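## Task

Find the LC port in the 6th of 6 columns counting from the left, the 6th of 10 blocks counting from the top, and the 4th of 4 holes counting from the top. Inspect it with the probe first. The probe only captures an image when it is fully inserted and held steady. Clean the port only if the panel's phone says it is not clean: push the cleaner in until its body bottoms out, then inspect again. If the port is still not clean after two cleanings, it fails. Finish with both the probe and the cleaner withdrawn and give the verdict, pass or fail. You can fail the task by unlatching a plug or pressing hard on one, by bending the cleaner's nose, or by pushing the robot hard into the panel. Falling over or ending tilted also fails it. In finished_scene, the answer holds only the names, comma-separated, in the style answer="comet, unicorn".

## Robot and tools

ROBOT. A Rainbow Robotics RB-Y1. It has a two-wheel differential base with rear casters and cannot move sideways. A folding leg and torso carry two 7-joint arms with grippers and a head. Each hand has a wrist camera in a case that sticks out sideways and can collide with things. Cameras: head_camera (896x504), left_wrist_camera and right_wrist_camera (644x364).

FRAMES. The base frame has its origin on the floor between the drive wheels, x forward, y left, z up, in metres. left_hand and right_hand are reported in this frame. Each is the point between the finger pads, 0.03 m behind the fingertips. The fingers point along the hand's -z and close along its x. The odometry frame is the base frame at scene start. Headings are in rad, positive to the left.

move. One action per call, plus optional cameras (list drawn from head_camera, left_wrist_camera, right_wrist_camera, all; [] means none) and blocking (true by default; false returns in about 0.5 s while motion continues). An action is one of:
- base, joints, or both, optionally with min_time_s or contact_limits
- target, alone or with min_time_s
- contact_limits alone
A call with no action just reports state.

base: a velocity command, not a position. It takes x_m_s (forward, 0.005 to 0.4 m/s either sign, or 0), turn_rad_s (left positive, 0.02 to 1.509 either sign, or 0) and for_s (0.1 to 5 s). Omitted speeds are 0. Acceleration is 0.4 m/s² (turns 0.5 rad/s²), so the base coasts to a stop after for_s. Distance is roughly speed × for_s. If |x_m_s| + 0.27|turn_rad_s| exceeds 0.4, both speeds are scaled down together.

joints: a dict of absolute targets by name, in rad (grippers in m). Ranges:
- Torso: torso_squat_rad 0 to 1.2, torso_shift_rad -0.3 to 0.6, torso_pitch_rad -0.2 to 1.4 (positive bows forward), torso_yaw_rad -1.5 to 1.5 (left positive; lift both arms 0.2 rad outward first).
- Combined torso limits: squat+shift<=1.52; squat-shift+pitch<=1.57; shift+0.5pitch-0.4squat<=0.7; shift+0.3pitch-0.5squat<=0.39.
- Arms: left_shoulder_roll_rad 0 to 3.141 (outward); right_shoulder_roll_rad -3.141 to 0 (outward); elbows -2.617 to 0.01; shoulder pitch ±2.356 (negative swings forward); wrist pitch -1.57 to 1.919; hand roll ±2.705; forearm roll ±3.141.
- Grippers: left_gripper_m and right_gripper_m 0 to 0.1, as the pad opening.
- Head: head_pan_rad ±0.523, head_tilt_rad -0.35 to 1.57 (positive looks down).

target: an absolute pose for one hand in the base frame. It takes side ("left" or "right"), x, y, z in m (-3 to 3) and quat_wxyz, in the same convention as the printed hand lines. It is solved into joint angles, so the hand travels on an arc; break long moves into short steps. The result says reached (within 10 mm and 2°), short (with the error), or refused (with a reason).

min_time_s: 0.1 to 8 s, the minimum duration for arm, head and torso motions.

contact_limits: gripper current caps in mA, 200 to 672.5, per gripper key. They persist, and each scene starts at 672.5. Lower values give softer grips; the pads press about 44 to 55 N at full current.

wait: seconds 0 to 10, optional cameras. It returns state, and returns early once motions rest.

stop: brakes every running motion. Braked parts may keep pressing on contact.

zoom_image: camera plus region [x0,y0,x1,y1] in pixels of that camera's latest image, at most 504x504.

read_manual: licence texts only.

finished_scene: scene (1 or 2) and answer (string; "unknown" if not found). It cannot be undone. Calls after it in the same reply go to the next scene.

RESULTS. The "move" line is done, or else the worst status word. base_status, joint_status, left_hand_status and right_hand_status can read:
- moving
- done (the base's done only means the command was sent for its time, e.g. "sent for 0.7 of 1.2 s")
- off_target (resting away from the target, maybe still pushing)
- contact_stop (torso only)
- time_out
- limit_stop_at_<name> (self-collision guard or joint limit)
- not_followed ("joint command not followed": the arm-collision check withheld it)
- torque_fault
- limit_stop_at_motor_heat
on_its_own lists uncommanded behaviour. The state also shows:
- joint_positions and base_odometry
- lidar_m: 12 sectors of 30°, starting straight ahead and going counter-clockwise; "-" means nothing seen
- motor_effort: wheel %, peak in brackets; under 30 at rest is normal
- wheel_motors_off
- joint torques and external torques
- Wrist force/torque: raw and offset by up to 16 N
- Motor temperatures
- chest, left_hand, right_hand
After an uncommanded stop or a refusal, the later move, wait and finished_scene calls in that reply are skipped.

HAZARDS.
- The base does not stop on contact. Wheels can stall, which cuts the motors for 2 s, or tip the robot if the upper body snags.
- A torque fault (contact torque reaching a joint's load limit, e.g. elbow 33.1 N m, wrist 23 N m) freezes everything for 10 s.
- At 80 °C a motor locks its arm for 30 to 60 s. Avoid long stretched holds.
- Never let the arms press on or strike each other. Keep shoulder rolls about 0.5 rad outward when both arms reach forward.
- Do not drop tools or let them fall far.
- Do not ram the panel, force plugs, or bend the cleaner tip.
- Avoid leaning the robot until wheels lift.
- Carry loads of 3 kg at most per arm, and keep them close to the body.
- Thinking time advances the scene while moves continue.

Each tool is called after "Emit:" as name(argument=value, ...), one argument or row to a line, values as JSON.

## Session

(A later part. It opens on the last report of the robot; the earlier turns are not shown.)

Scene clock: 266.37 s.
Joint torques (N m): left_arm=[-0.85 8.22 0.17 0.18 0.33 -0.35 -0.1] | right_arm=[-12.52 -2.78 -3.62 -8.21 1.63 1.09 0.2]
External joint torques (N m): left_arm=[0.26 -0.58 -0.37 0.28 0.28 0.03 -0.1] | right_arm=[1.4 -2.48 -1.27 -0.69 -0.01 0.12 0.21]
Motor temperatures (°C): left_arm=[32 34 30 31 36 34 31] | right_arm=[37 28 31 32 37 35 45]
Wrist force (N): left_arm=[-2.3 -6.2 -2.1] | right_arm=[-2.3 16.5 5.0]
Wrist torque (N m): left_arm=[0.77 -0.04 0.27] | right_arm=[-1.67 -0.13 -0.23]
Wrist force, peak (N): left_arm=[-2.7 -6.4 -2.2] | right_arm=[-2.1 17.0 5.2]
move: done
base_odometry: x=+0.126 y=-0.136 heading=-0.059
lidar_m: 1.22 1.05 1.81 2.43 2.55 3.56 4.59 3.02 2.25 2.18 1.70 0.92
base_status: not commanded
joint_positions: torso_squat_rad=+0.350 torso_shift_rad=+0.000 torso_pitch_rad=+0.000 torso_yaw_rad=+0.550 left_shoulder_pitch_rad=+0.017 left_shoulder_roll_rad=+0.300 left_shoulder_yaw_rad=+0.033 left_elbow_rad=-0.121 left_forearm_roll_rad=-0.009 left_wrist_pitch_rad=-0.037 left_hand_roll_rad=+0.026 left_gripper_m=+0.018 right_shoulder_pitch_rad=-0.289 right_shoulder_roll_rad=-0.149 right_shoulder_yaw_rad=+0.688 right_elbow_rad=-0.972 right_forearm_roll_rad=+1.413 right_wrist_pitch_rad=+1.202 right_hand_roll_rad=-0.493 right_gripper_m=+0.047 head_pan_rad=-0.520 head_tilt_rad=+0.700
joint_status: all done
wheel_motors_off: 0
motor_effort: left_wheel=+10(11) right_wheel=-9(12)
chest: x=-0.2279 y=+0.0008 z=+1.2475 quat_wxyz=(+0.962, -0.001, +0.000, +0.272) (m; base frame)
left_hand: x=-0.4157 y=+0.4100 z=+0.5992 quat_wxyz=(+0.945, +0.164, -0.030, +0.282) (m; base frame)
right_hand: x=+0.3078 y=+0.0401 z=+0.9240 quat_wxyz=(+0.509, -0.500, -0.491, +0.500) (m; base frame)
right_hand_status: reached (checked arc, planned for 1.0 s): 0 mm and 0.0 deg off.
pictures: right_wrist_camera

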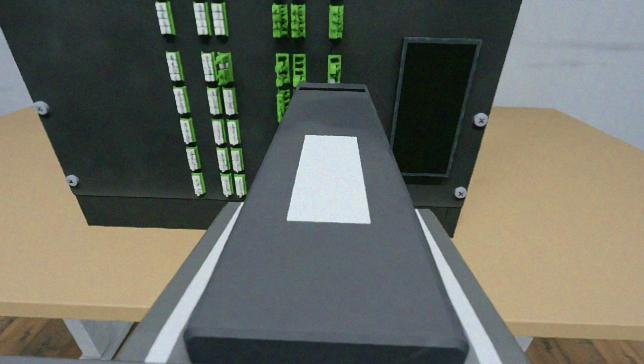

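Emit:
move(
  target={"side":"right","x":0.3085,"y":0.0396,"z":0.9234,"quat_wxyz":[0.5087,-0.5003,-0.4912,0.4998]},
  min_time_s=1,
  cameras=["right_wrist_camera"],
)

Emit:
zoom_image(
  camera="right_wrist_camera",
  region=[322, 65, 346, 85],
)

Emit:
move(
  target={"side":"right","x":0.3135,"y":0.0396,"z":0.9234,"quat_wxyz":[0.5087,-0.5003,-0.4912,0.4998]},
  min_time_s=1.3,
  cameras=["right_wrist_camera"],
)

Emit:
zoom_image(
  camera="right_wrist_camera",
  region=[322, 65, 346, 85],
)

Scene clock: 268.50 s.
Joint torques (N m): left_arm=[-0.76 8.35 0.16 0.07 0.26 -0.39 -0.18] | right_arm=[-15.54 -2.21 -3.8 -6.7 1.67 1.08 -0.61]
External joint torques (N m): left_arm=[0.35 -0.44 -0.38 0.17 0.2 0 -0.18] | right_arm=[-1.6 -1.88 -1.45 0.8 0.04 0.1 -0.61]
Motor temperatures (°C): left_arm=[32 34 30 31 36 34 31] | right_arm=[37 28 31 32 37 35 45]
Wrist force (N): left_arm=[-2.6 -6.2 -2.0] | right_arm=[-2.4 16.8 4.7]
Wrist torque (N m): left_arm=[0.77 -0.07 0.25] | right_arm=[-1.69 -0.14 -0.22]
Wrist force, peak (N): left_arm=[-2.5 -6.4 -2.1] | right_arm=[-2.1 17.0 5.1]
move: done
base_odometry: x=+0.126 y=-0.136 heading=-0.059
lidar_m: 1.22 1.06 1.81 2.44 2.54 3.56 4.60 3.03 2.25 2.18 1.70 0.91
base_status: not commanded
joint_positions: torso_squat_rad=+0.350 torso_shift_rad=+0.000 torso_pitch_rad=+0.000 torso_yaw_rad=+0.550 left_shoulder_pitch_rad=+0.017 left_shoulder_roll_rad=+0.300 left_shoulder_yaw_rad=+0.033 left_elbow_rad=-0.121 left_forearm_roll_rad=-0.009 left_wrist_pitch_rad=-0.037 left_hand_roll_rad=+0.026 left_gripper_m=+0.018 right_shoulder_pitch_rad=-0.290 right_shoulder_roll_rad=-0.149 right_shoulder_yaw_rad=+0.688 right_elbow_rad=-0.968 right_forearm_roll_rad=+1.413 right_wrist_pitch_rad=+1.201 right_hand_roll_rad=-0.497 right_gripper_m=+0.047 head_pan_rad=-0.520 head_tilt_rad=+0.700
joint_status: all done
wheel_motors_off: 0
motor_effort: left_wheel=+10(11) right_wheel=-9(12)
chest: x=-0.2279 y=+0.0008 z=+1.2475 quat_wxyz=(+0.962, -0.001, +0.000, +0.272) (m; base frame)
left_hand: x=-0.4157 y=+0.4100 z=+0.5992 quat_wxyz=(+0.945, +0.164, -0.030, +0.282) (m; base frame)
right_hand: x=+0.3082 y=+0.0397 z=+0.9231 quat_wxyz=(+0.509, -0.500, -0.491, +0.500) (m; base frame)
right_hand_status: reached (checked arc, planned for 1.0 s): 0 mm and 0.0 deg off.
pictures: right_wrist_camera

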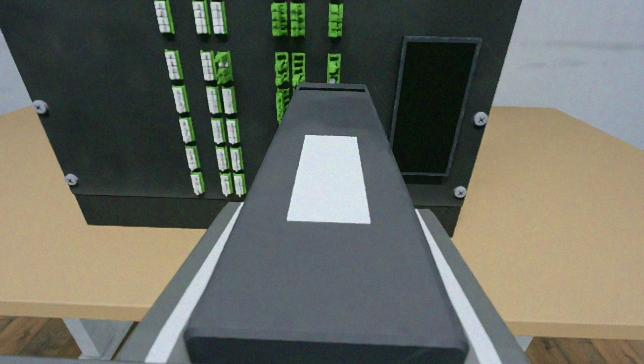

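Scaled by 21.000 from the camera's 644x364 image, which has a finer 920x520 frame.

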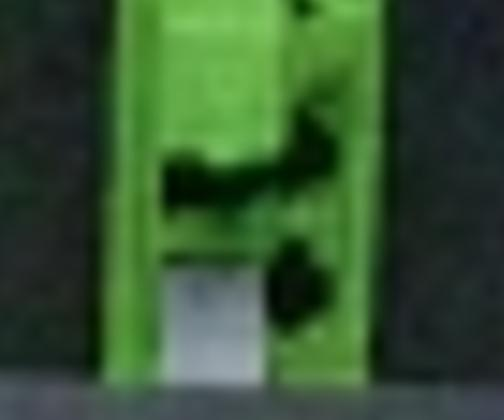

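Scene clock: 270.13 s.
Joint torques (N m): left_arm=[-0.81 8.01 0.36 0.07 0.41 -0.39 -0.1] | right_arm=[-15.9 -3.57 -3.86 -6.96 1.69 1.24 -0.53]
External joint torques (N m): left_arm=[0.3 -0.79 -0.18 0.17 0.36 -0.01 -0.09] | right_arm=[-1.71 -3.06 -1.49 0.49 0.07 0.25 -0.52]
Motor temperatures (°C): left_arm=[32 34 30 31 36 34 31] | right_arm=[37 28 31 32 37 35 45]
Wrist force (N): left_arm=[-2.5 -5.9 -2.0] | right_arm=[-2.0 17.5 5.0]
Wrist torque (N m): left_arm=[0.72 -0.04 0.24] | right_arm=[-1.58 -0.15 -0.22]
Wrist force, peak (N): left_arm=[-2.4 -6.3 -2.3] | right_arm=[-2.2 18.1 5.4]
move: done
base_odometry: x=+0.126 y=-0.136 heading=-0.059
lidar_m: 1.22 1.05 1.80 2.44 2.55 3.56 4.60 3.03 2.25 2.18 1.71 0.91
base_status: not commanded
joint_positions: torso_squat_rad=+0.350 torso_shift_rad=+0.000 torso_pitch_rad=+0.000 torso_yaw_rad=+0.550 left_shoulder_pitch_rad=+0.017 left_shoulder_roll_rad=+0.300 left_shoulder_yaw_rad=+0.033 left_elbow_rad=-0.121 left_forearm_roll_rad=-0.009 left_wrist_pitch_rad=-0.037 left_hand_roll_rad=+0.026 left_gripper_m=+0.018 right_shoulder_pitch_rad=-0.304 right_shoulder_roll_rad=-0.150 right_shoulder_yaw_rad=+0.683 right_elbow_rad=-0.949 right_forearm_roll_rad=+1.410 right_wrist_pitch_rad=+1.193 right_hand_roll_rad=-0.505 right_gripper_m=+0.047 head_pan_rad=-0.520 head_tilt_rad=+0.700
joint_status: all done
wheel_motors_off: 0
motor_effort: left_wheel=+10(11) right_wheel=-10(12)
chest: x=-0.2279 y=+0.0008 z=+1.2475 quat_wxyz=(+0.962, -0.001, +0.000, +0.272) (m; base frame)
left_hand: x=-0.4157 y=+0.4100 z=+0.5992 quat_wxyz=(+0.945, +0.164, -0.030, +0.282) (m; base frame)
right_hand: x=+0.3130 y=+0.0397 z=+0.9232 quat_wxyz=(+0.509, -0.500, -0.491, +0.500) (m; base frame)
right_hand_status: reached (checked arc, planned for 1.3 s): 1 mm and 0.1 deg off.
pictures: right_wrist_camera

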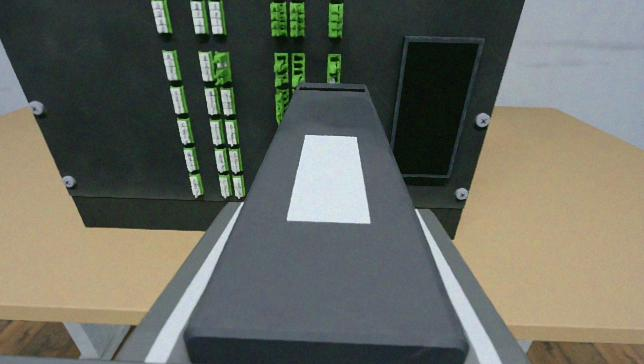

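Scaled by 21.000 from the camera's 644x364 image, which has a finer 920x520 frame.

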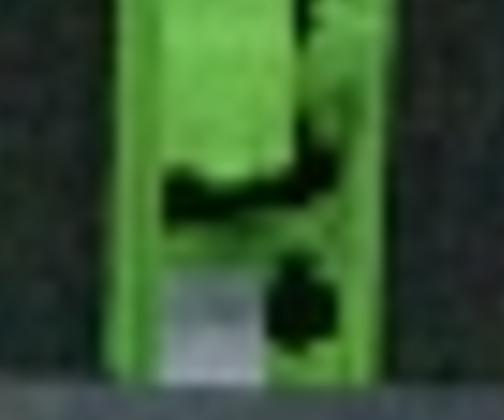

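Emit:
move(
  target={"side":"right","x":0.3165,"y":0.0396,"z":0.9232,"quat_wxyz":[0.5087,-0.5003,-0.4912,0.4998]},
  min_time_s=1.3,
  cameras=[],
)

Emit:
move(
  target={"side":"right","x":0.3195,"y":0.0396,"z":0.9232,"quat_wxyz":[0.5087,-0.5003,-0.4912,0.4998]},
  min_time_s=1.3,
  cameras=[],
)

Emit:
move(
  target={"side":"right","x":0.3215,"y":0.0396,"z":0.9232,"quat_wxyz":[0.5087,-0.5003,-0.4912,0.4998]},
  min_time_s=1.3,
  cameras=["head_camera"],
)

Scene clock: 272.70 s.
Joint torques (N m): left_arm=[-0.72 8.19 0.24 0.22 0.3 -0.32 -0.19] | right_arm=[-16.01 -2.29 -3.59 -6.89 1.58 1.37 -0.61]
External joint torques (N m): left_arm=[0.39 -0.61 -0.3 0.32 0.24 0.06 -0.18] | right_arm=[-1.66 -1.67 -1.22 0.51 -0.03 0.36 -0.61]
Motor temperatures (°C): left_arm=[32 34 30 31 36 34 31] | right_arm=[37 28 31 32 37 35 45]
Wrist force (N): left_arm=[-2.0 -6.0 -2.2] | right_arm=[-1.3 16.2 5.0]
Wrist torque (N m): left_arm=[0.71 0.01 0.22] | right_arm=[-1.66 -0.17 -0.22]
Wrist force, peak (N): left_arm=[-2.2 -6.6 -2.5] | right_arm=[-2.8 18.1 5.4]
move: done
base_odometry: x=+0.126 y=-0.136 heading=-0.059
lidar_m: 1.22 1.05 1.79 2.44 2.56 3.57 4.59 3.02 2.25 2.18 1.70 0.92
base_status: not commanded
joint_positions: torso_squat_rad=+0.350 torso_shift_rad=+0.000 torso_pitch_rad=+0.000 torso_yaw_rad=+0.550 left_shoulder_pitch_rad=+0.017 left_shoulder_roll_rad=+0.300 left_shoulder_yaw_rad=+0.033 left_elbow_rad=-0.121 left_forearm_roll_rad=-0.009 left_wrist_pitch_rad=-0.037 left_hand_roll_rad=+0.026 left_gripper_m=+0.018 right_shoulder_pitch_rad=-0.313 right_shoulder_roll_rad=-0.150 right_shoulder_yaw_rad=+0.680 right_elbow_rad=-0.934 right_forearm_roll_rad=+1.409 right_wrist_pitch_rad=+1.188 right_hand_roll_rad=-0.512 right_gripper_m=+0.047 head_pan_rad=-0.520 head_tilt_rad=+0.700
joint_status: all done
wheel_motors_off: 0
motor_effort: left_wheel=+10(11) right_wheel=-11(12)
chest: x=-0.2279 y=+0.0008 z=+1.2475 quat_wxyz=(+0.962, -0.001, +0.000, +0.272) (m; base frame)
left_hand: x=-0.4157 y=+0.4100 z=+0.5992 quat_wxyz=(+0.945, +0.164, -0.030, +0.282) (m; base frame)
right_hand: x=+0.3162 y=+0.0396 z=+0.9230 quat_wxyz=(+0.509, -0.500, -0.491, +0.500) (m; base frame)
right_hand_status: reached (checked arc, planned for 1.3 s): 0 mm and 0.1 deg off.
pictures: none
No camera images: "cameras" was empty.

Scene clock: 274.33 s.
Joint torques (N m): left_arm=[-0.53 8.04 0.48 -0.07 0.34 -0.42 -0.16] | right_arm=[-16.02 -3.36 -3.77 -6.83 1.6 1.26 -0.52]
External joint torques (N m): left_arm=[0.58 -0.76 -0.06 0.03 0.28 -0.04 -0.16] | right_arm=[-1.51 -2.63 -1.4 0.53 0.01 0.24 -0.52]
Motor temperatures (°C): left_arm=[32 34 30 31 36 34 31] | right_arm=[37 28 31 32 37 35 45]
Wrist force (N): left_arm=[-2.3 -6.0 -2.0] | right_arm=[-2.1 16.5 4.9]
Wrist torque (N m): left_arm=[0.72 -0.06 0.25] | right_arm=[-1.66 -0.14 -0.20]
Wrist force, peak (N): left_arm=[-2.3 -6.3 -2.6] | right_arm=[-2.5 17.7 5.5]
move: done
base_odometry: x=+0.126 y=-0.136 heading=-0.059
lidar_m: 1.22 1.06 1.79 2.43 2.55 3.55 4.59 3.03 2.25 2.18 1.70 0.92
base_status: not commanded
joint_positions: torso_squat_rad=+0.350 torso_shift_rad=+0.000 torso_pitch_rad=+0.000 torso_yaw_rad=+0.550 left_shoulder_pitch_rad=+0.017 left_shoulder_roll_rad=+0.300 left_shoulder_yaw_rad=+0.033 left_elbow_rad=-0.121 left_forearm_roll_rad=-0.009 left_wrist_pitch_rad=-0.037 left_hand_roll_rad=+0.026 left_gripper_m=+0.018 right_shoulder_pitch_rad=-0.322 right_shoulder_roll_rad=-0.150 right_shoulder_yaw_rad=+0.678 right_elbow_rad=-0.921 right_forearm_roll_rad=+1.407 right_wrist_pitch_rad=+1.183 right_hand_roll_rad=-0.519 right_gripper_m=+0.047 head_pan_rad=-0.520 head_tilt_rad=+0.700
joint_status: all done
wheel_motors_off: 0
motor_effort: left_wheel=+10(11) right_wheel=-10(13)
chest: x=-0.2279 y=+0.0008 z=+1.2475 quat_wxyz=(+0.962, -0.001, +0.000, +0.272) (m; base frame)
left_hand: x=-0.4157 y=+0.4100 z=+0.5992 quat_wxyz=(+0.945, +0.164, -0.030, +0.282) (m; base frame)
right_hand: x=+0.3191 y=+0.0397 z=+0.9230 quat_wxyz=(+0.509, -0.500, -0.491, +0.500) (m; base frame)
right_hand_status: reached (checked arc, planned for 1.3 s): 0 mm and 0.1 deg off.
pictures: none
No camera images: "cameras" was empty.

Scene clock: 275.97 s.
Joint torques (N m): left_arm=[-0.66 7.98 0.2 0.05 0.28 -0.37 -0.2] | right_arm=[-16.17 -3.28 -3.8 -6.65 1.62 1.14 -0.68]
External joint torques (N m): left_arm=[0.46 -0.82 -0.34 0.15 0.22 0.01 -0.2] | right_arm=[-1.55 -2.47 -1.42 0.69 0.03 0.12 -0.67]
Motor temperatures (°C): left_arm=[32 34 30 31 36 34 31] | right_arm=[37 28 31 32 37 35 45]
Wrist force (N): left_arm=[-2.7 -5.9 -2.4] | right_arm=[-2.5 17.6 4.9]
Wrist torque (N m): left_arm=[0.72 -0.07 0.25] | right_arm=[-1.70 -0.15 -0.22]
Wrist force, peak (N): left_arm=[-2.8 -6.2 -2.4] | right_arm=[-2.7 17.8 5.1]
move: done
base_odometry: x=+0.126 y=-0.136 heading=-0.059
lidar_m: 1.21 1.05 1.80 2.43 2.56 3.56 4.59 3.03 2.25 2.17 1.70 0.91
base_status: not commanded
joint_positions: torso_squat_rad=+0.350 torso_shift_rad=+0.000 torso_pitch_rad=+0.000 torso_yaw_rad=+0.550 left_shoulder_pitch_rad=+0.017 left_shoulder_roll_rad=+0.300 left_shoulder_yaw_rad=+0.033 left_elbow_rad=-0.121 left_forearm_roll_rad=-0.009 left_wrist_pitch_rad=-0.037 left_hand_roll_rad=+0.026 left_gripper_m=+0.018 right_shoulder_pitch_rad=-0.328 right_shoulder_roll_rad=-0.150 right_shoulder_yaw_rad=+0.676 right_elbow_rad=-0.911 right_forearm_roll_rad=+1.406 right_wrist_pitch_rad=+1.179 right_hand_roll_rad=-0.523 right_gripper_m=+0.047 head_pan_rad=-0.520 head_tilt_rad=+0.700
joint_status: all done
wheel_motors_off: 0
motor_effort: left_wheel=+10(11) right_wheel=-9(11)
chest: x=-0.2279 y=+0.0008 z=+1.2475 quat_wxyz=(+0.962, -0.001, +0.000, +0.272) (m; base frame)
left_hand: x=-0.4157 y=+0.4100 z=+0.5992 quat_wxyz=(+0.945, +0.164, -0.030, +0.282) (m; base frame)
right_hand: x=+0.3212 y=+0.0397 z=+0.9229 quat_wxyz=(+0.509, -0.500, -0.491, +0.500) (m; base frame)
right_hand_status: reached (checked arc, planned for 1.3 s): 0 mm and 0.1 deg off.
pictures: head_camera

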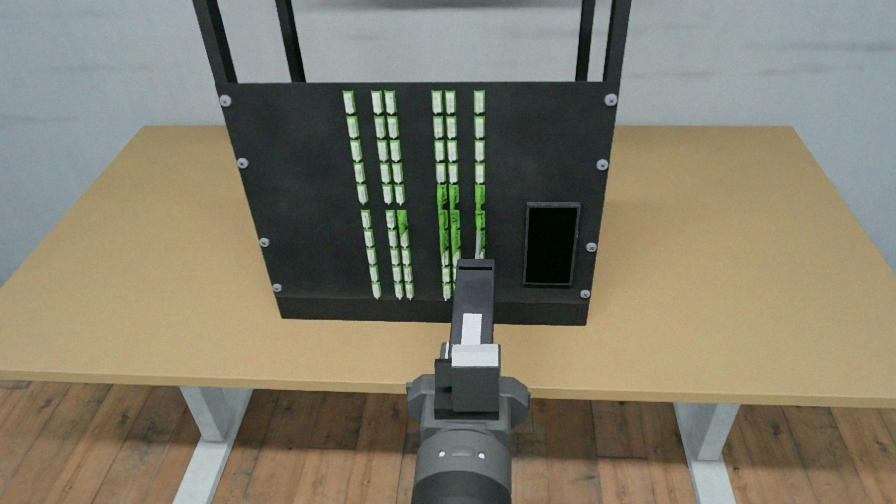

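Emit:
move(
  target={"side":"right","x":0.3240,"y":0.0396,"z":0.9232,"quat_wxyz":[0.5087,-0.5003,-0.4912,0.4998]},
  min_time_s=1.2,
  cameras=[],
)

Emit:
move(
  target={"side":"right","x":0.3260,"y":0.0396,"z":0.9232,"quat_wxyz":[0.5087,-0.5003,-0.4912,0.4998]},
  min_time_s=1.2,
  cameras=["head_camera"],
)

Scene clock: 277.90 s.
Joint torques (N m): left_arm=[-0.54 8.05 0.08 0.14 0.35 -0.33 -0.06] | right_arm=[-16.25 -3.69 -4.09 -6.58 1.55 1.19 -0.66]
External joint torques (N m): left_arm=[0.57 -0.75 -0.46 0.24 0.29 0.05 -0.06] | right_arm=[-1.5 -2.79 -1.71 0.72 -0.03 0.16 -0.65]
Motor temperatures (°C): left_arm=[32 34 30 31 36 34 31] | right_arm=[37 28 31 32 37 35 45]
Wrist force (N): left_arm=[-2.2 -5.9 -2.5] | right_arm=[-2.1 16.4 4.8]
Wrist torque (N m): left_arm=[0.71 -0.03 0.24] | right_arm=[-1.66 -0.11 -0.23]
Wrist force, peak (N): left_arm=[-2.2 -6.7 -2.2] | right_arm=[-2.8 17.7 5.4]
move: done
base_odometry: x=+0.126 y=-0.136 heading=-0.059
lidar_m: 1.22 1.05 1.80 2.43 2.56 3.56 4.59 3.02 2.25 2.19 1.70 0.92
base_status: not commanded
joint_positions: torso_squat_rad=+0.350 torso_shift_rad=+0.000 torso_pitch_rad=+0.000 torso_yaw_rad=+0.550 left_shoulder_pitch_rad=+0.017 left_shoulder_roll_rad=+0.300 left_shoulder_yaw_rad=+0.033 left_elbow_rad=-0.121 left_forearm_roll_rad=-0.009 left_wrist_pitch_rad=-0.037 left_hand_roll_rad=+0.026 left_gripper_m=+0.018 right_shoulder_pitch_rad=-0.336 right_shoulder_roll_rad=-0.150 right_shoulder_yaw_rad=+0.674 right_elbow_rad=-0.900 right_forearm_roll_rad=+1.405 right_wrist_pitch_rad=+1.175 right_hand_roll_rad=-0.528 right_gripper_m=+0.047 head_pan_rad=-0.520 head_tilt_rad=+0.700
joint_status: all done
wheel_motors_off: 0
motor_effort: left_wheel=+10(11) right_wheel=-10(12)
chest: x=-0.2279 y=+0.0008 z=+1.2475 quat_wxyz=(+0.962, -0.001, +0.000, +0.272) (m; base frame)
left_hand: x=-0.4157 y=+0.4100 z=+0.5992 quat_wxyz=(+0.945, +0.164, -0.030, +0.282) (m; base frame)
right_hand: x=+0.3236 y=+0.0397 z=+0.9229 quat_wxyz=(+0.509, -0.500, -0.491, +0.500) (m; base frame)
right_hand_status: reached (checked arc, planned for 1.2 s): 0 mm and 0.1 deg off.
pictures: none
No camera images: "cameras" was empty.

Scene clock: 279.43 s.
Joint torques (N m): left_arm=[-0.93 8.08 0.18 0.06 0.26 -0.36 -0.17] | right_arm=[-17.42 -3.65 -4.44 -6.5 1.64 0.91 -0.57]
External joint torques (N m): left_arm=[0.19 -0.71 -0.36 0.16 0.2 0.02 -0.17] | right_arm=[-2.56 -2.68 -2.06 0.76 0.06 -0.13 -0.57]
Motor temperatures (°C): left_arm=[32 34 30 31 36 34 31] | right_arm=[37 28 31 32 37 35 45]
Wrist force (N): left_arm=[-2.3 -6.1 -2.2] | right_arm=[-2.9 16.8 11.4]
Wrist torque (N m): left_arm=[0.74 -0.02 0.25] | right_arm=[-1.79 -0.02 -0.22]
Wrist force, peak (N): left_arm=[-2.4 -6.6 -2.3] | right_arm=[-3.0 17.2 11.5]
move: done
base_odometry: x=+0.126 y=-0.136 heading=-0.059
lidar_m: 1.22 1.06 1.80 2.43 2.55 3.57 4.59 3.01 2.25 2.18 1.69 0.92
base_status: not commanded
joint_positions: torso_squat_rad=+0.350 torso_shift_rad=+0.000 torso_pitch_rad=+0.000 torso_yaw_rad=+0.550 left_shoulder_pitch_rad=+0.017 left_shoulder_roll_rad=+0.300 left_shoulder_yaw_rad=+0.033 left_elbow_rad=-0.121 left_forearm_roll_rad=-0.009 left_wrist_pitch_rad=-0.037 left_hand_roll_rad=+0.026 left_gripper_m=+0.018 right_shoulder_pitch_rad=-0.342 right_shoulder_roll_rad=-0.150 right_shoulder_yaw_rad=+0.673 right_elbow_rad=-0.890 right_forearm_roll_rad=+1.404 right_wrist_pitch_rad=+1.172 right_hand_roll_rad=-0.533 right_gripper_m=+0.047 head_pan_rad=-0.520 head_tilt_rad=+0.700
joint_status: all done
wheel_motors_off: 0
motor_effort: left_wheel=+10(11) right_wheel=-8(12)
chest: x=-0.2279 y=+0.0008 z=+1.2475 quat_wxyz=(+0.962, -0.001, +0.000, +0.272) (m; base frame)
left_hand: x=-0.4157 y=+0.4100 z=+0.5991 quat_wxyz=(+0.945, +0.164, -0.030, +0.282) (m; base frame)
right_hand: x=+0.3255 y=+0.0397 z=+0.9228 quat_wxyz=(+0.509, -0.500, -0.491, +0.500) (m; base frame)
right_hand_status: reached (checked arc, planned for 1.2 s): 1 mm and 0.1 deg off.
pictures: head_camera

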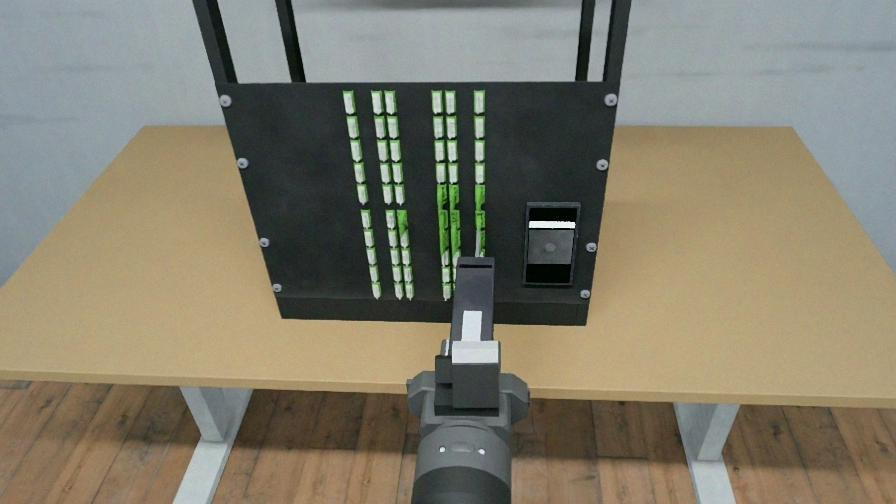

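Phone lit.

Emit:
wait(
  seconds=2,
)

Emit:
zoom_image(
  camera="head_camera",
  region=[520, 200, 585, 290],
)

Emit:
zoom_image(
  camera="right_wrist_camera",
  region=[380, 20, 500, 200],
)

Scene clock: 281.77 s.
Joint torques (N m): left_arm=[-0.68 8.05 0.27 0.11 0.3 -0.31 -0.07] | right_arm=[-17.68 -3.39 -4.56 -6.51 1.58 0.99 -0.68]
External joint torques (N m): left_arm=[0.44 -0.74 -0.28 0.22 0.25 0.08 -0.06] | right_arm=[-2.82 -2.42 -2.19 0.76 0.01 -0.05 -0.67]
Motor temperatures (°C): left_arm=[32 34 30 31 36 34 31] | right_arm=[37 28 31 32 37 35 45]
Wrist force (N): left_arm=[-2.4 -6.3 -2.2] | right_arm=[-2.5 16.2 11.2]
Wrist torque (N m): left_arm=[0.73 -0.07 0.24] | right_arm=[-1.81 -0.03 -0.22]
Wrist force, peak (N): left_arm=[-2.3 -6.5 -2.3] | right_arm=[-2.6 17.3 11.5]
base_odometry: x=+0.126 y=-0.136 heading=-0.059
lidar_m: 1.22 1.06 1.80 2.43 2.55 3.57 4.59 3.02 2.25 2.19 1.69 0.92
base_status: not commanded
joint_positions: torso_squat_rad=+0.350 torso_shift_rad=+0.000 torso_pitch_rad=+0.000 torso_yaw_rad=+0.550 left_shoulder_pitch_rad=+0.017 left_shoulder_roll_rad=+0.300 left_shoulder_yaw_rad=+0.033 left_elbow_rad=-0.121 left_forearm_roll_rad=-0.009 left_wrist_pitch_rad=-0.037 left_hand_roll_rad=+0.026 left_gripper_m=+0.018 right_shoulder_pitch_rad=-0.342 right_shoulder_roll_rad=-0.150 right_shoulder_yaw_rad=+0.673 right_elbow_rad=-0.890 right_forearm_roll_rad=+1.404 right_wrist_pitch_rad=+1.172 right_hand_roll_rad=-0.533 right_gripper_m=+0.047 head_pan_rad=-0.520 head_tilt_rad=+0.700
joint_status: all done
wheel_motors_off: 0
motor_effort: left_wheel=+10(11) right_wheel=-9(12)
chest: x=-0.2279 y=+0.0008 z=+1.2475 quat_wxyz=(+0.962, -0.001, +0.000, +0.272) (m; base frame)
left_hand: x=-0.4157 y=+0.4100 z=+0.5991 quat_wxyz=(+0.945, +0.164, -0.030, +0.282) (m; base frame)
right_hand: x=+0.3255 y=+0.0397 z=+0.9228 quat_wxyz=(+0.509, -0.500, -0.491, +0.500) (m; base frame)
right_hand_status: reached (checked arc, planned for 1.2 s): 1 mm and 0.1 deg off.
wait: 2.00 s; at rest from the start
pictures: head_camera, left_wrist_camera, right_wrist_camera

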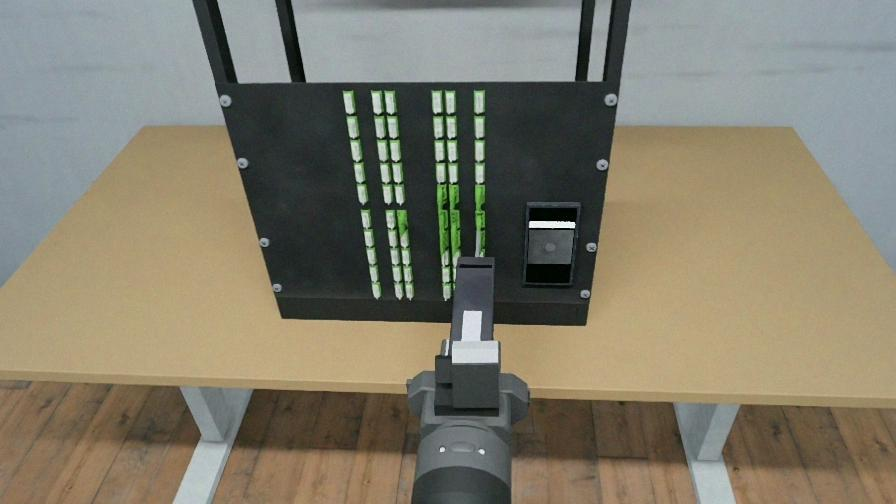

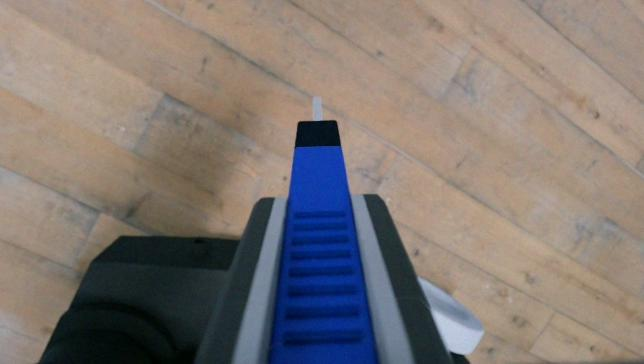

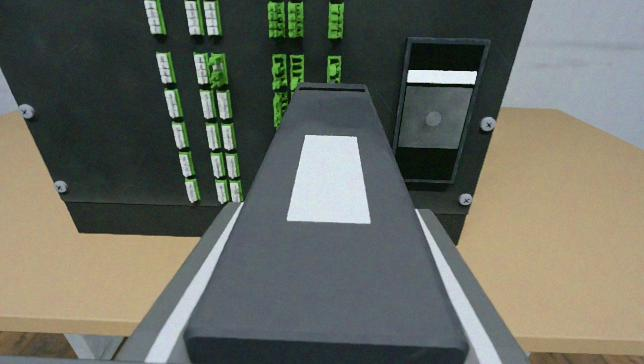

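Scaled by 5.600 from the camera's 896x504 image, which has a finer 1280x720 frame.

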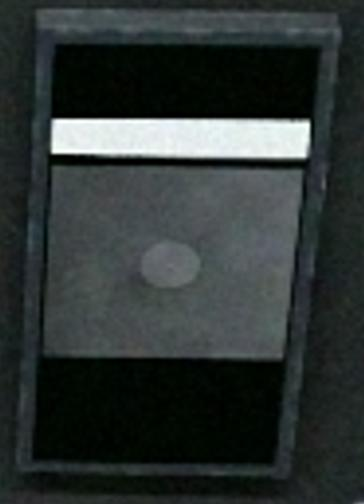

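Scaled by 2.800 from the camera's 644x364 image, which has a finer 920x520 frame.

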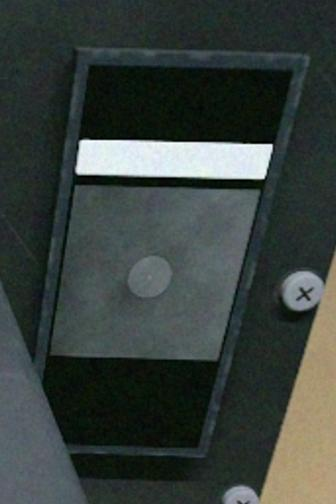

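Emit:
zoom_image(
  camera="right_wrist_camera",
  region=[402, 64, 482, 88],
)

Emit:
zoom_image(
  camera="right_wrist_camera",
  region=[395, 80, 475, 155],
)

Emit:
zoom_image(
  camera="head_camera",
  region=[524, 216, 580, 268],
)

Scaled by 6.300 from the camera's 644x364 image, which has a finer 920x520 frame.

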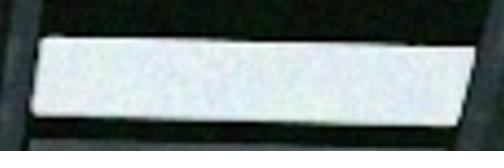

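Scaled by 6.300 from the camera's 644x364 image, which has a finer 920x520 frame.

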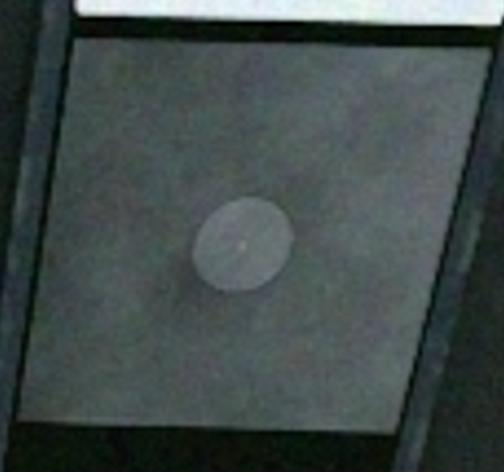

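Scaled by 9.000 from the camera's 896x504 image, which has a finer 1280x720 frame.

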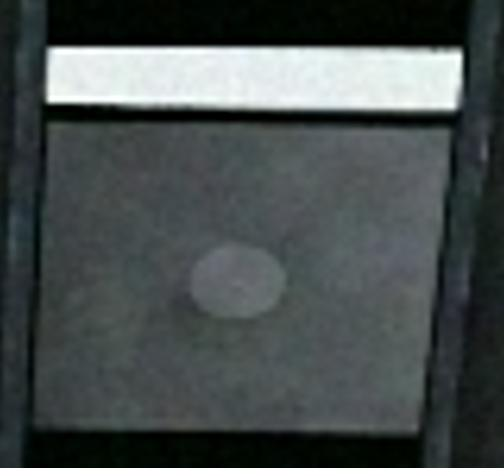

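Emit:
move(
  cameras=["right_wrist_camera","head_camera"],
)

Emit:
zoom_image(
  camera="right_wrist_camera",
  region=[418, 100, 448, 135],
)

Emit:
zoom_image(
  camera="right_wrist_camera",
  region=[395, 80, 475, 155],
)

Emit:
zoom_image(
  camera="head_camera",
  region=[524, 200, 580, 290],
)

Scene clock: 283.10 s.
Joint torques (N m): left_arm=[-0.86 8.35 0 0.09 0.32 -0.29 -0.09] | right_arm=[-17.73 -3.44 -4.53 -6.43 1.63 1 -0.58]
External joint torques (N m): left_arm=[0.26 -0.45 -0.54 0.19 0.26 0.1 -0.08] | right_arm=[-2.87 -2.46 -2.15 0.84 0.05 -0.05 -0.57]
Motor temperatures (°C): left_arm=[32 34 30 31 36 34 31] | right_arm=[37 28 31 32 37 35 45]
Wrist force (N): left_arm=[-2.4 -6.1 -2.3] | right_arm=[-2.9 17.0 11.4]
Wrist torque (N m): left_arm=[0.72 -0.05 0.25] | right_arm=[-1.78 -0.02 -0.21]
Wrist force, peak (N): left_arm=[-2.7 -6.4 -1.8] | right_arm=[-2.9 17.3 11.2]
base_odometry: x=+0.126 y=-0.136 heading=-0.059
lidar_m: 1.22 1.06 1.81 2.44 2.55 3.57 4.59 3.03 2.25 2.18 1.70 0.92
base_status: not commanded
joint_positions: torso_squat_rad=+0.350 torso_shift_rad=+0.000 torso_pitch_rad=+0.000 torso_yaw_rad=+0.550 left_shoulder_pitch_rad=+0.017 left_shoulder_roll_rad=+0.300 left_shoulder_yaw_rad=+0.033 left_elbow_rad=-0.121 left_forearm_roll_rad=-0.009 left_wrist_pitch_rad=-0.037 left_hand_roll_rad=+0.026 left_gripper_m=+0.018 right_shoulder_pitch_rad=-0.342 right_shoulder_roll_rad=-0.150 right_shoulder_yaw_rad=+0.673 right_elbow_rad=-0.890 right_forearm_roll_rad=+1.404 right_wrist_pitch_rad=+1.172 right_hand_roll_rad=-0.533 right_gripper_m=+0.047 head_pan_rad=-0.520 head_tilt_rad=+0.700
joint_status: all done
wheel_motors_off: 0
motor_effort: left_wheel=+10(11) right_wheel=-9(12)
chest: x=-0.2279 y=+0.0008 z=+1.2475 quat_wxyz=(+0.962, -0.001, +0.000, +0.272) (m; base frame)
left_hand: x=-0.4157 y=+0.4100 z=+0.5991 quat_wxyz=(+0.945, +0.164, -0.030, +0.282) (m; base frame)
right_hand: x=+0.3255 y=+0.0397 z=+0.9228 quat_wxyz=(+0.509, -0.500, -0.491, +0.500) (m; base frame)
right_hand_status: reached (checked arc, planned for 1.2 s): 1 mm and 0.1 deg off.
pictures: head_camera, right_wrist_camera

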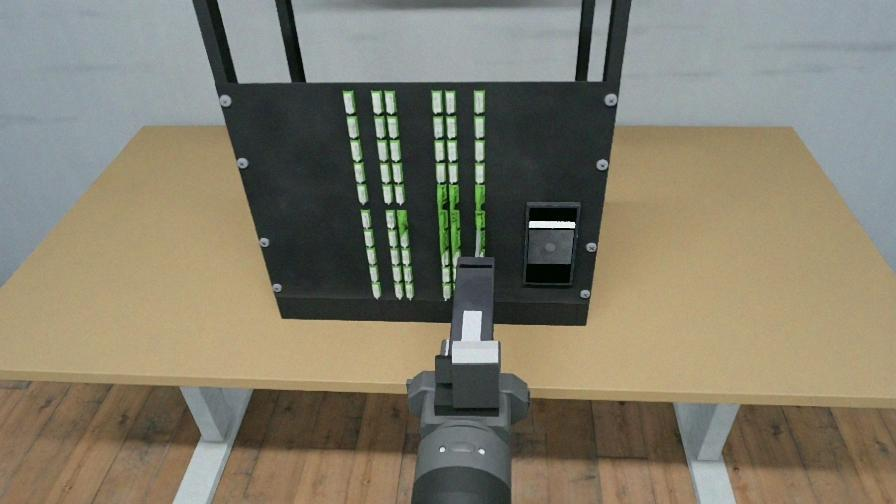

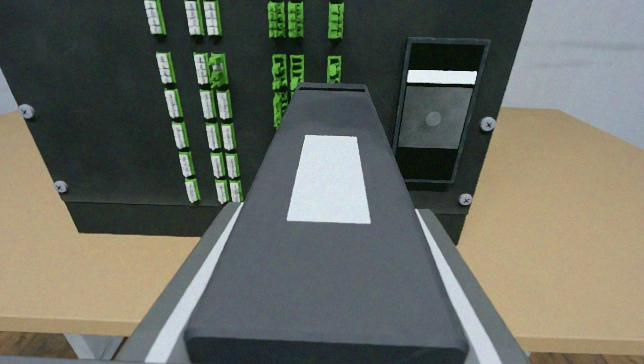

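Scaled by 14.400 from the camera's 644x364 image, which has a finer 920x520 frame.

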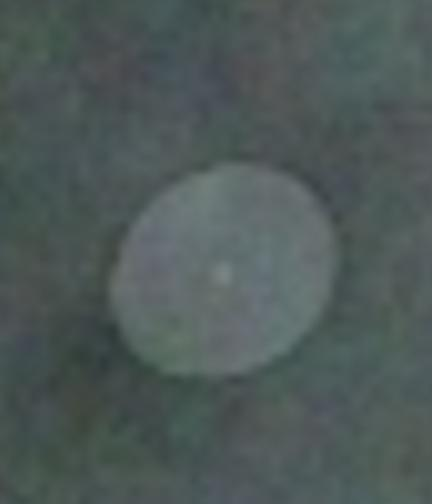

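Scaled by 6.300 from the camera's 644x364 image, which has a finer 920x520 frame.

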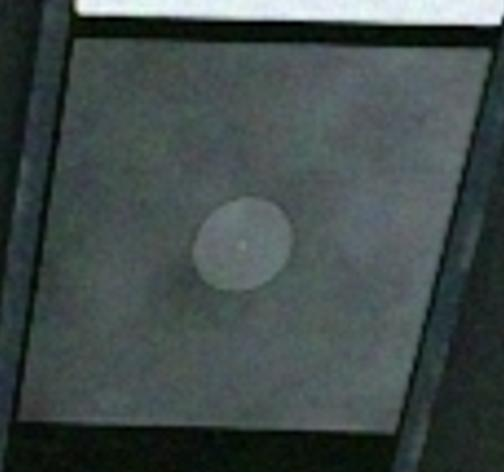

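Scaled by 5.600 from the camera's 896x504 image, which has a finer 1280x720 frame.

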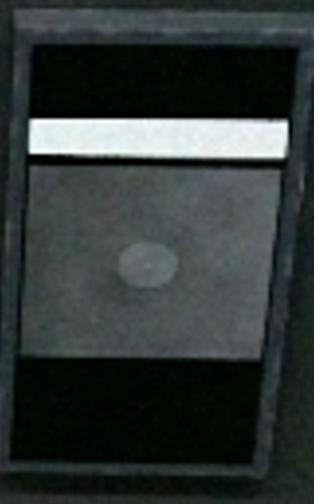

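Emit:
move(
  target={"side":"right","x":0.3180,"y":0.0396,"z":0.9230,"quat_wxyz":[0.5087,-0.5003,-0.4912,0.4998]},
  min_time_s=1.2,
  cameras=[],
)

Emit:
move(
  target={"side":"right","x":0.300,"y":0.0396,"z":0.9231,"quat_wxyz":[0.5087,-0.5003,-0.4912,0.4998]},
  min_time_s=1.5,
  cameras=["right_wrist_camera"],
)

Emit:
move(
  target={"side":"right","x":0.22,"y":0.0396,"z":0.925,"quat_wxyz":[0.5087,-0.5003,-0.4912,0.4998]},
  min_time_s=2,
  cameras=["right_wrist_camera","head_camera"],
)

Scene clock: 285.17 s.
Joint torques (N m): left_arm=[-0.56 8.24 0.05 -0.01 0.32 -0.35 -0.01] | right_arm=[-12.72 -0.04 -2.26 -7.71 1.99 2.55 0.21]
External joint torques (N m): left_arm=[0.55 -0.56 -0.49 0.1 0.26 0.03 -0.01] | right_arm=[1.77 0.66 0.11 -0.35 0.39 1.53 0.21]
Motor temperatures (°C): left_arm=[32 34 30 31 36 34 31] | right_arm=[37 28 31 32 37 35 45]
Wrist force (N): left_arm=[-2.3 -6.1 -1.9] | right_arm=[-0.6 16.9 3.7]
Wrist torque (N m): left_arm=[0.74 -0.04 0.25] | right_arm=[-1.47 -0.50 -0.22]
Wrist force, peak (N): left_arm=[-2.5 -6.2 -2.6] | right_arm=[-3.0 17.1 11.4]
move: done
base_odometry: x=+0.126 y=-0.136 heading=-0.059
lidar_m: 1.22 1.05 1.81 2.43 2.56 3.57 4.60 3.02 2.26 2.19 1.71 0.93
base_status: not commanded
joint_positions: torso_squat_rad=+0.350 torso_shift_rad=+0.000 torso_pitch_rad=+0.000 torso_yaw_rad=+0.550 left_shoulder_pitch_rad=+0.017 left_shoulder_roll_rad=+0.300 left_shoulder_yaw_rad=+0.033 left_elbow_rad=-0.121 left_forearm_roll_rad=-0.009 left_wrist_pitch_rad=-0.037 left_hand_roll_rad=+0.026 left_gripper_m=+0.018 right_shoulder_pitch_rad=-0.321 right_shoulder_roll_rad=-0.149 right_shoulder_yaw_rad=+0.679 right_elbow_rad=-0.920 right_forearm_roll_rad=+1.409 right_wrist_pitch_rad=+1.185 right_hand_roll_rad=-0.520 right_gripper_m=+0.047 head_pan_rad=-0.520 head_tilt_rad=+0.700
joint_status: all done
wheel_motors_off: 0
motor_effort: left_wheel=+10(11) right_wheel=-10(12)
chest: x=-0.2279 y=+0.0008 z=+1.2475 quat_wxyz=(+0.962, -0.001, +0.000, +0.272) (m; base frame)
left_hand: x=-0.4157 y=+0.4100 z=+0.5991 quat_wxyz=(+0.945, +0.164, -0.030, +0.282) (m; base frame)
right_hand: x=+0.3184 y=+0.0396 z=+0.9230 quat_wxyz=(+0.509, -0.500, -0.491, +0.499) (m; base frame)
right_hand_status: reached (checked arc, planned for 1.2 s): 0 mm and 0.0 deg off.
pictures: none
No camera images: "cameras" was empty.

Scene clock: 287.00 s.
Joint torques (N m): left_arm=[-0.67 8.15 0.22 0.15 0.21 -0.47 -0.14] | right_arm=[-12.29 1.06 -1.64 -8.18 2.07 1.55 0.2]
External joint torques (N m): left_arm=[0.45 -0.65 -0.32 0.25 0.16 -0.08 -0.14] | right_arm=[1.23 1.1 0.67 -0.59 0.41 0.59 0.2]
Motor temperatures (°C): left_arm=[32 34 30 31 36 34 31] | right_arm=[37 28 31 32 37 35 45]
Wrist force (N): left_arm=[-2.0 -6.4 -1.9] | right_arm=[-2.3 16.6 4.9]
Wrist torque (N m): left_arm=[0.77 0.01 0.24] | right_arm=[-1.67 -0.12 -0.21]
Wrist force, peak (N): left_arm=[-2.6 -6.5 -2.1] | right_arm=[-0.9 18.8 3.5]
move: done
base_odometry: x=+0.126 y=-0.136 heading=-0.059
lidar_m: 1.22 1.06 1.80 2.43 2.55 3.57 4.60 3.03 2.25 2.18 1.70 0.91
base_status: not commanded
joint_positions: torso_squat_rad=+0.350 torso_shift_rad=+0.000 torso_pitch_rad=+0.000 torso_yaw_rad=+0.550 left_shoulder_pitch_rad=+0.017 left_shoulder_roll_rad=+0.300 left_shoulder_yaw_rad=+0.033 left_elbow_rad=-0.121 left_forearm_roll_rad=-0.009 left_wrist_pitch_rad=-0.037 left_hand_roll_rad=+0.026 left_gripper_m=+0.018 right_shoulder_pitch_rad=-0.268 right_shoulder_roll_rad=-0.147 right_shoulder_yaw_rad=+0.695 right_elbow_rad=-0.996 right_forearm_roll_rad=+1.420 right_wrist_pitch_rad=+1.215 right_hand_roll_rad=-0.485 right_gripper_m=+0.047 head_pan_rad=-0.520 head_tilt_rad=+0.700
joint_status: all done
wheel_motors_off: 0
motor_effort: left_wheel=+10(11) right_wheel=-11(12)
chest: x=-0.2279 y=+0.0008 z=+1.2475 quat_wxyz=(+0.962, -0.001, +0.000, +0.272) (m; base frame)
left_hand: x=-0.4157 y=+0.4100 z=+0.5991 quat_wxyz=(+0.945, +0.164, -0.030, +0.282) (m; base frame)
right_hand: x=+0.3002 y=+0.0394 z=+0.9231 quat_wxyz=(+0.509, -0.500, -0.491, +0.500) (m; base frame)
right_hand_status: reached (checked arc, planned for 1.5 s): 0 mm and 0.0 deg off.
pictures: right_wrist_camera

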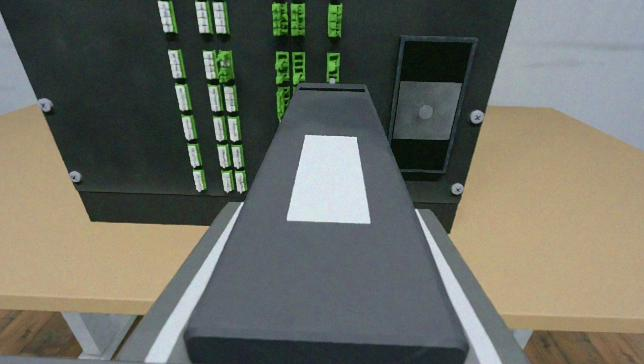

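Scene clock: 289.33 s.
Joint torques (N m): left_arm=[-0.93 8.19 0.21 0.15 0.25 -0.33 -0.14] | right_arm=[-8.72 4.21 -0.82 -8.62 2.3 1.21 0.09]
External joint torques (N m): left_arm=[0.19 -0.61 -0.33 0.25 0.19 0.05 -0.14] | right_arm=[0.83 1.49 0.6 -0.49 0.48 0.43 0.09]
Motor temperatures (°C): left_arm=[32 34 30 31 36 34 31] | right_arm=[37 28 31 32 37 35 45]
Wrist force (N): left_arm=[-2.4 -5.9 -2.0] | right_arm=[-2.1 16.6 4.9]
Wrist torque (N m): left_arm=[0.71 -0.06 0.25] | right_arm=[-1.68 -0.11 -0.25]
Wrist force, peak (N): left_arm=[-2.4 -6.5 -2.5] | right_arm=[-2.0 17.2 4.7]
move: done
base_odometry: x=+0.126 y=-0.136 heading=-0.059
lidar_m: 1.23 1.06 1.80 2.44 2.55 3.57 4.60 3.02 2.26 2.18 1.70 0.92
base_status: not commanded
joint_positions: torso_squat_rad=+0.350 torso_shift_rad=+0.000 torso_pitch_rad=+0.000 torso_yaw_rad=+0.550 left_shoulder_pitch_rad=+0.017 left_shoulder_roll_rad=+0.300 left_shoulder_yaw_rad=+0.033 left_elbow_rad=-0.121 left_forearm_roll_rad=-0.009 left_wrist_pitch_rad=-0.037 left_hand_roll_rad=+0.026 left_gripper_m=+0.018 right_shoulder_pitch_rad=-0.076 right_shoulder_roll_rad=-0.117 right_shoulder_yaw_rad=+0.793 right_elbow_rad=-1.218 right_forearm_roll_rad=+1.502 right_wrist_pitch_rad=+1.342 right_hand_roll_rad=-0.391 right_gripper_m=+0.047 head_pan_rad=-0.520 head_tilt_rad=+0.700
joint_status: all done
wheel_motors_off: 0
motor_effort: left_wheel=+10(11) right_wheel=-9(12)
chest: x=-0.2279 y=+0.0008 z=+1.2475 quat_wxyz=(+0.962, -0.001, +0.000, +0.272) (m; base frame)
left_hand: x=-0.4157 y=+0.4100 z=+0.5991 quat_wxyz=(+0.945, +0.164, -0.030, +0.282) (m; base frame)
right_hand: x=+0.2202 y=+0.0394 z=+0.9250 quat_wxyz=(+0.509, -0.500, -0.491, +0.500) (m; base frame)
right_hand_status: reached (checked arc, planned for 2.0 s): 0 mm and 0.0 deg off.
pictures: head_camera, right_wrist_camera

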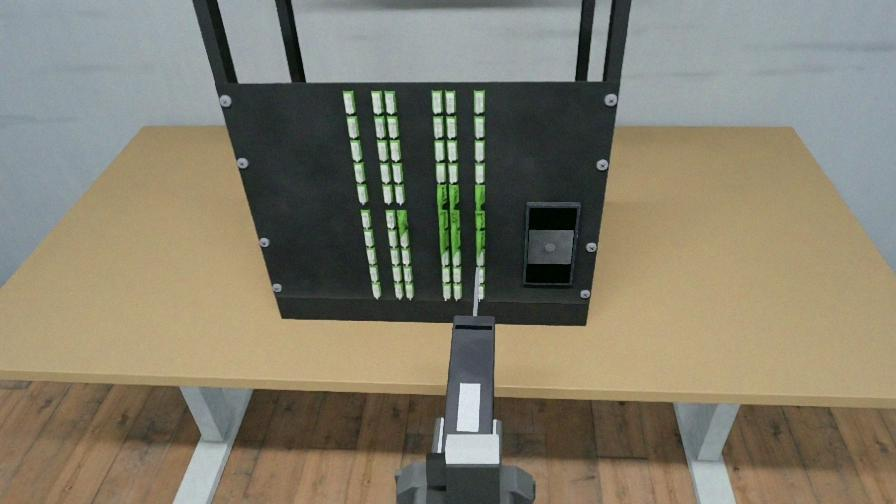

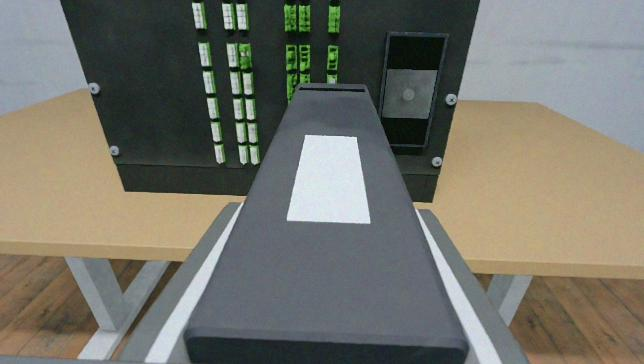

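Emit:
zoom_image(
  camera="right_wrist_camera",
  region=[375, 60, 455, 130],
)

Scaled by 6.300 from the camera's 644x364 image, which has a finer 920x520 frame.

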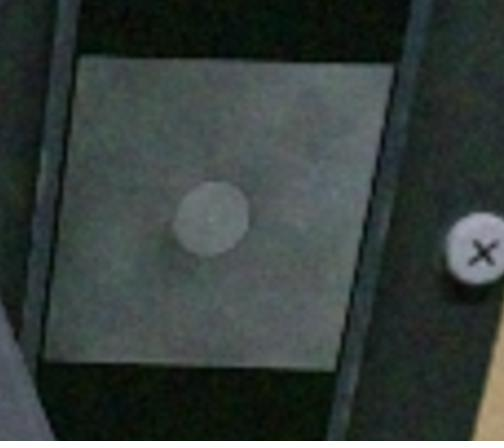

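Emit:
finished_scene(
  scene=1,
  answer="pass",
)

The scene is finished: the task was done.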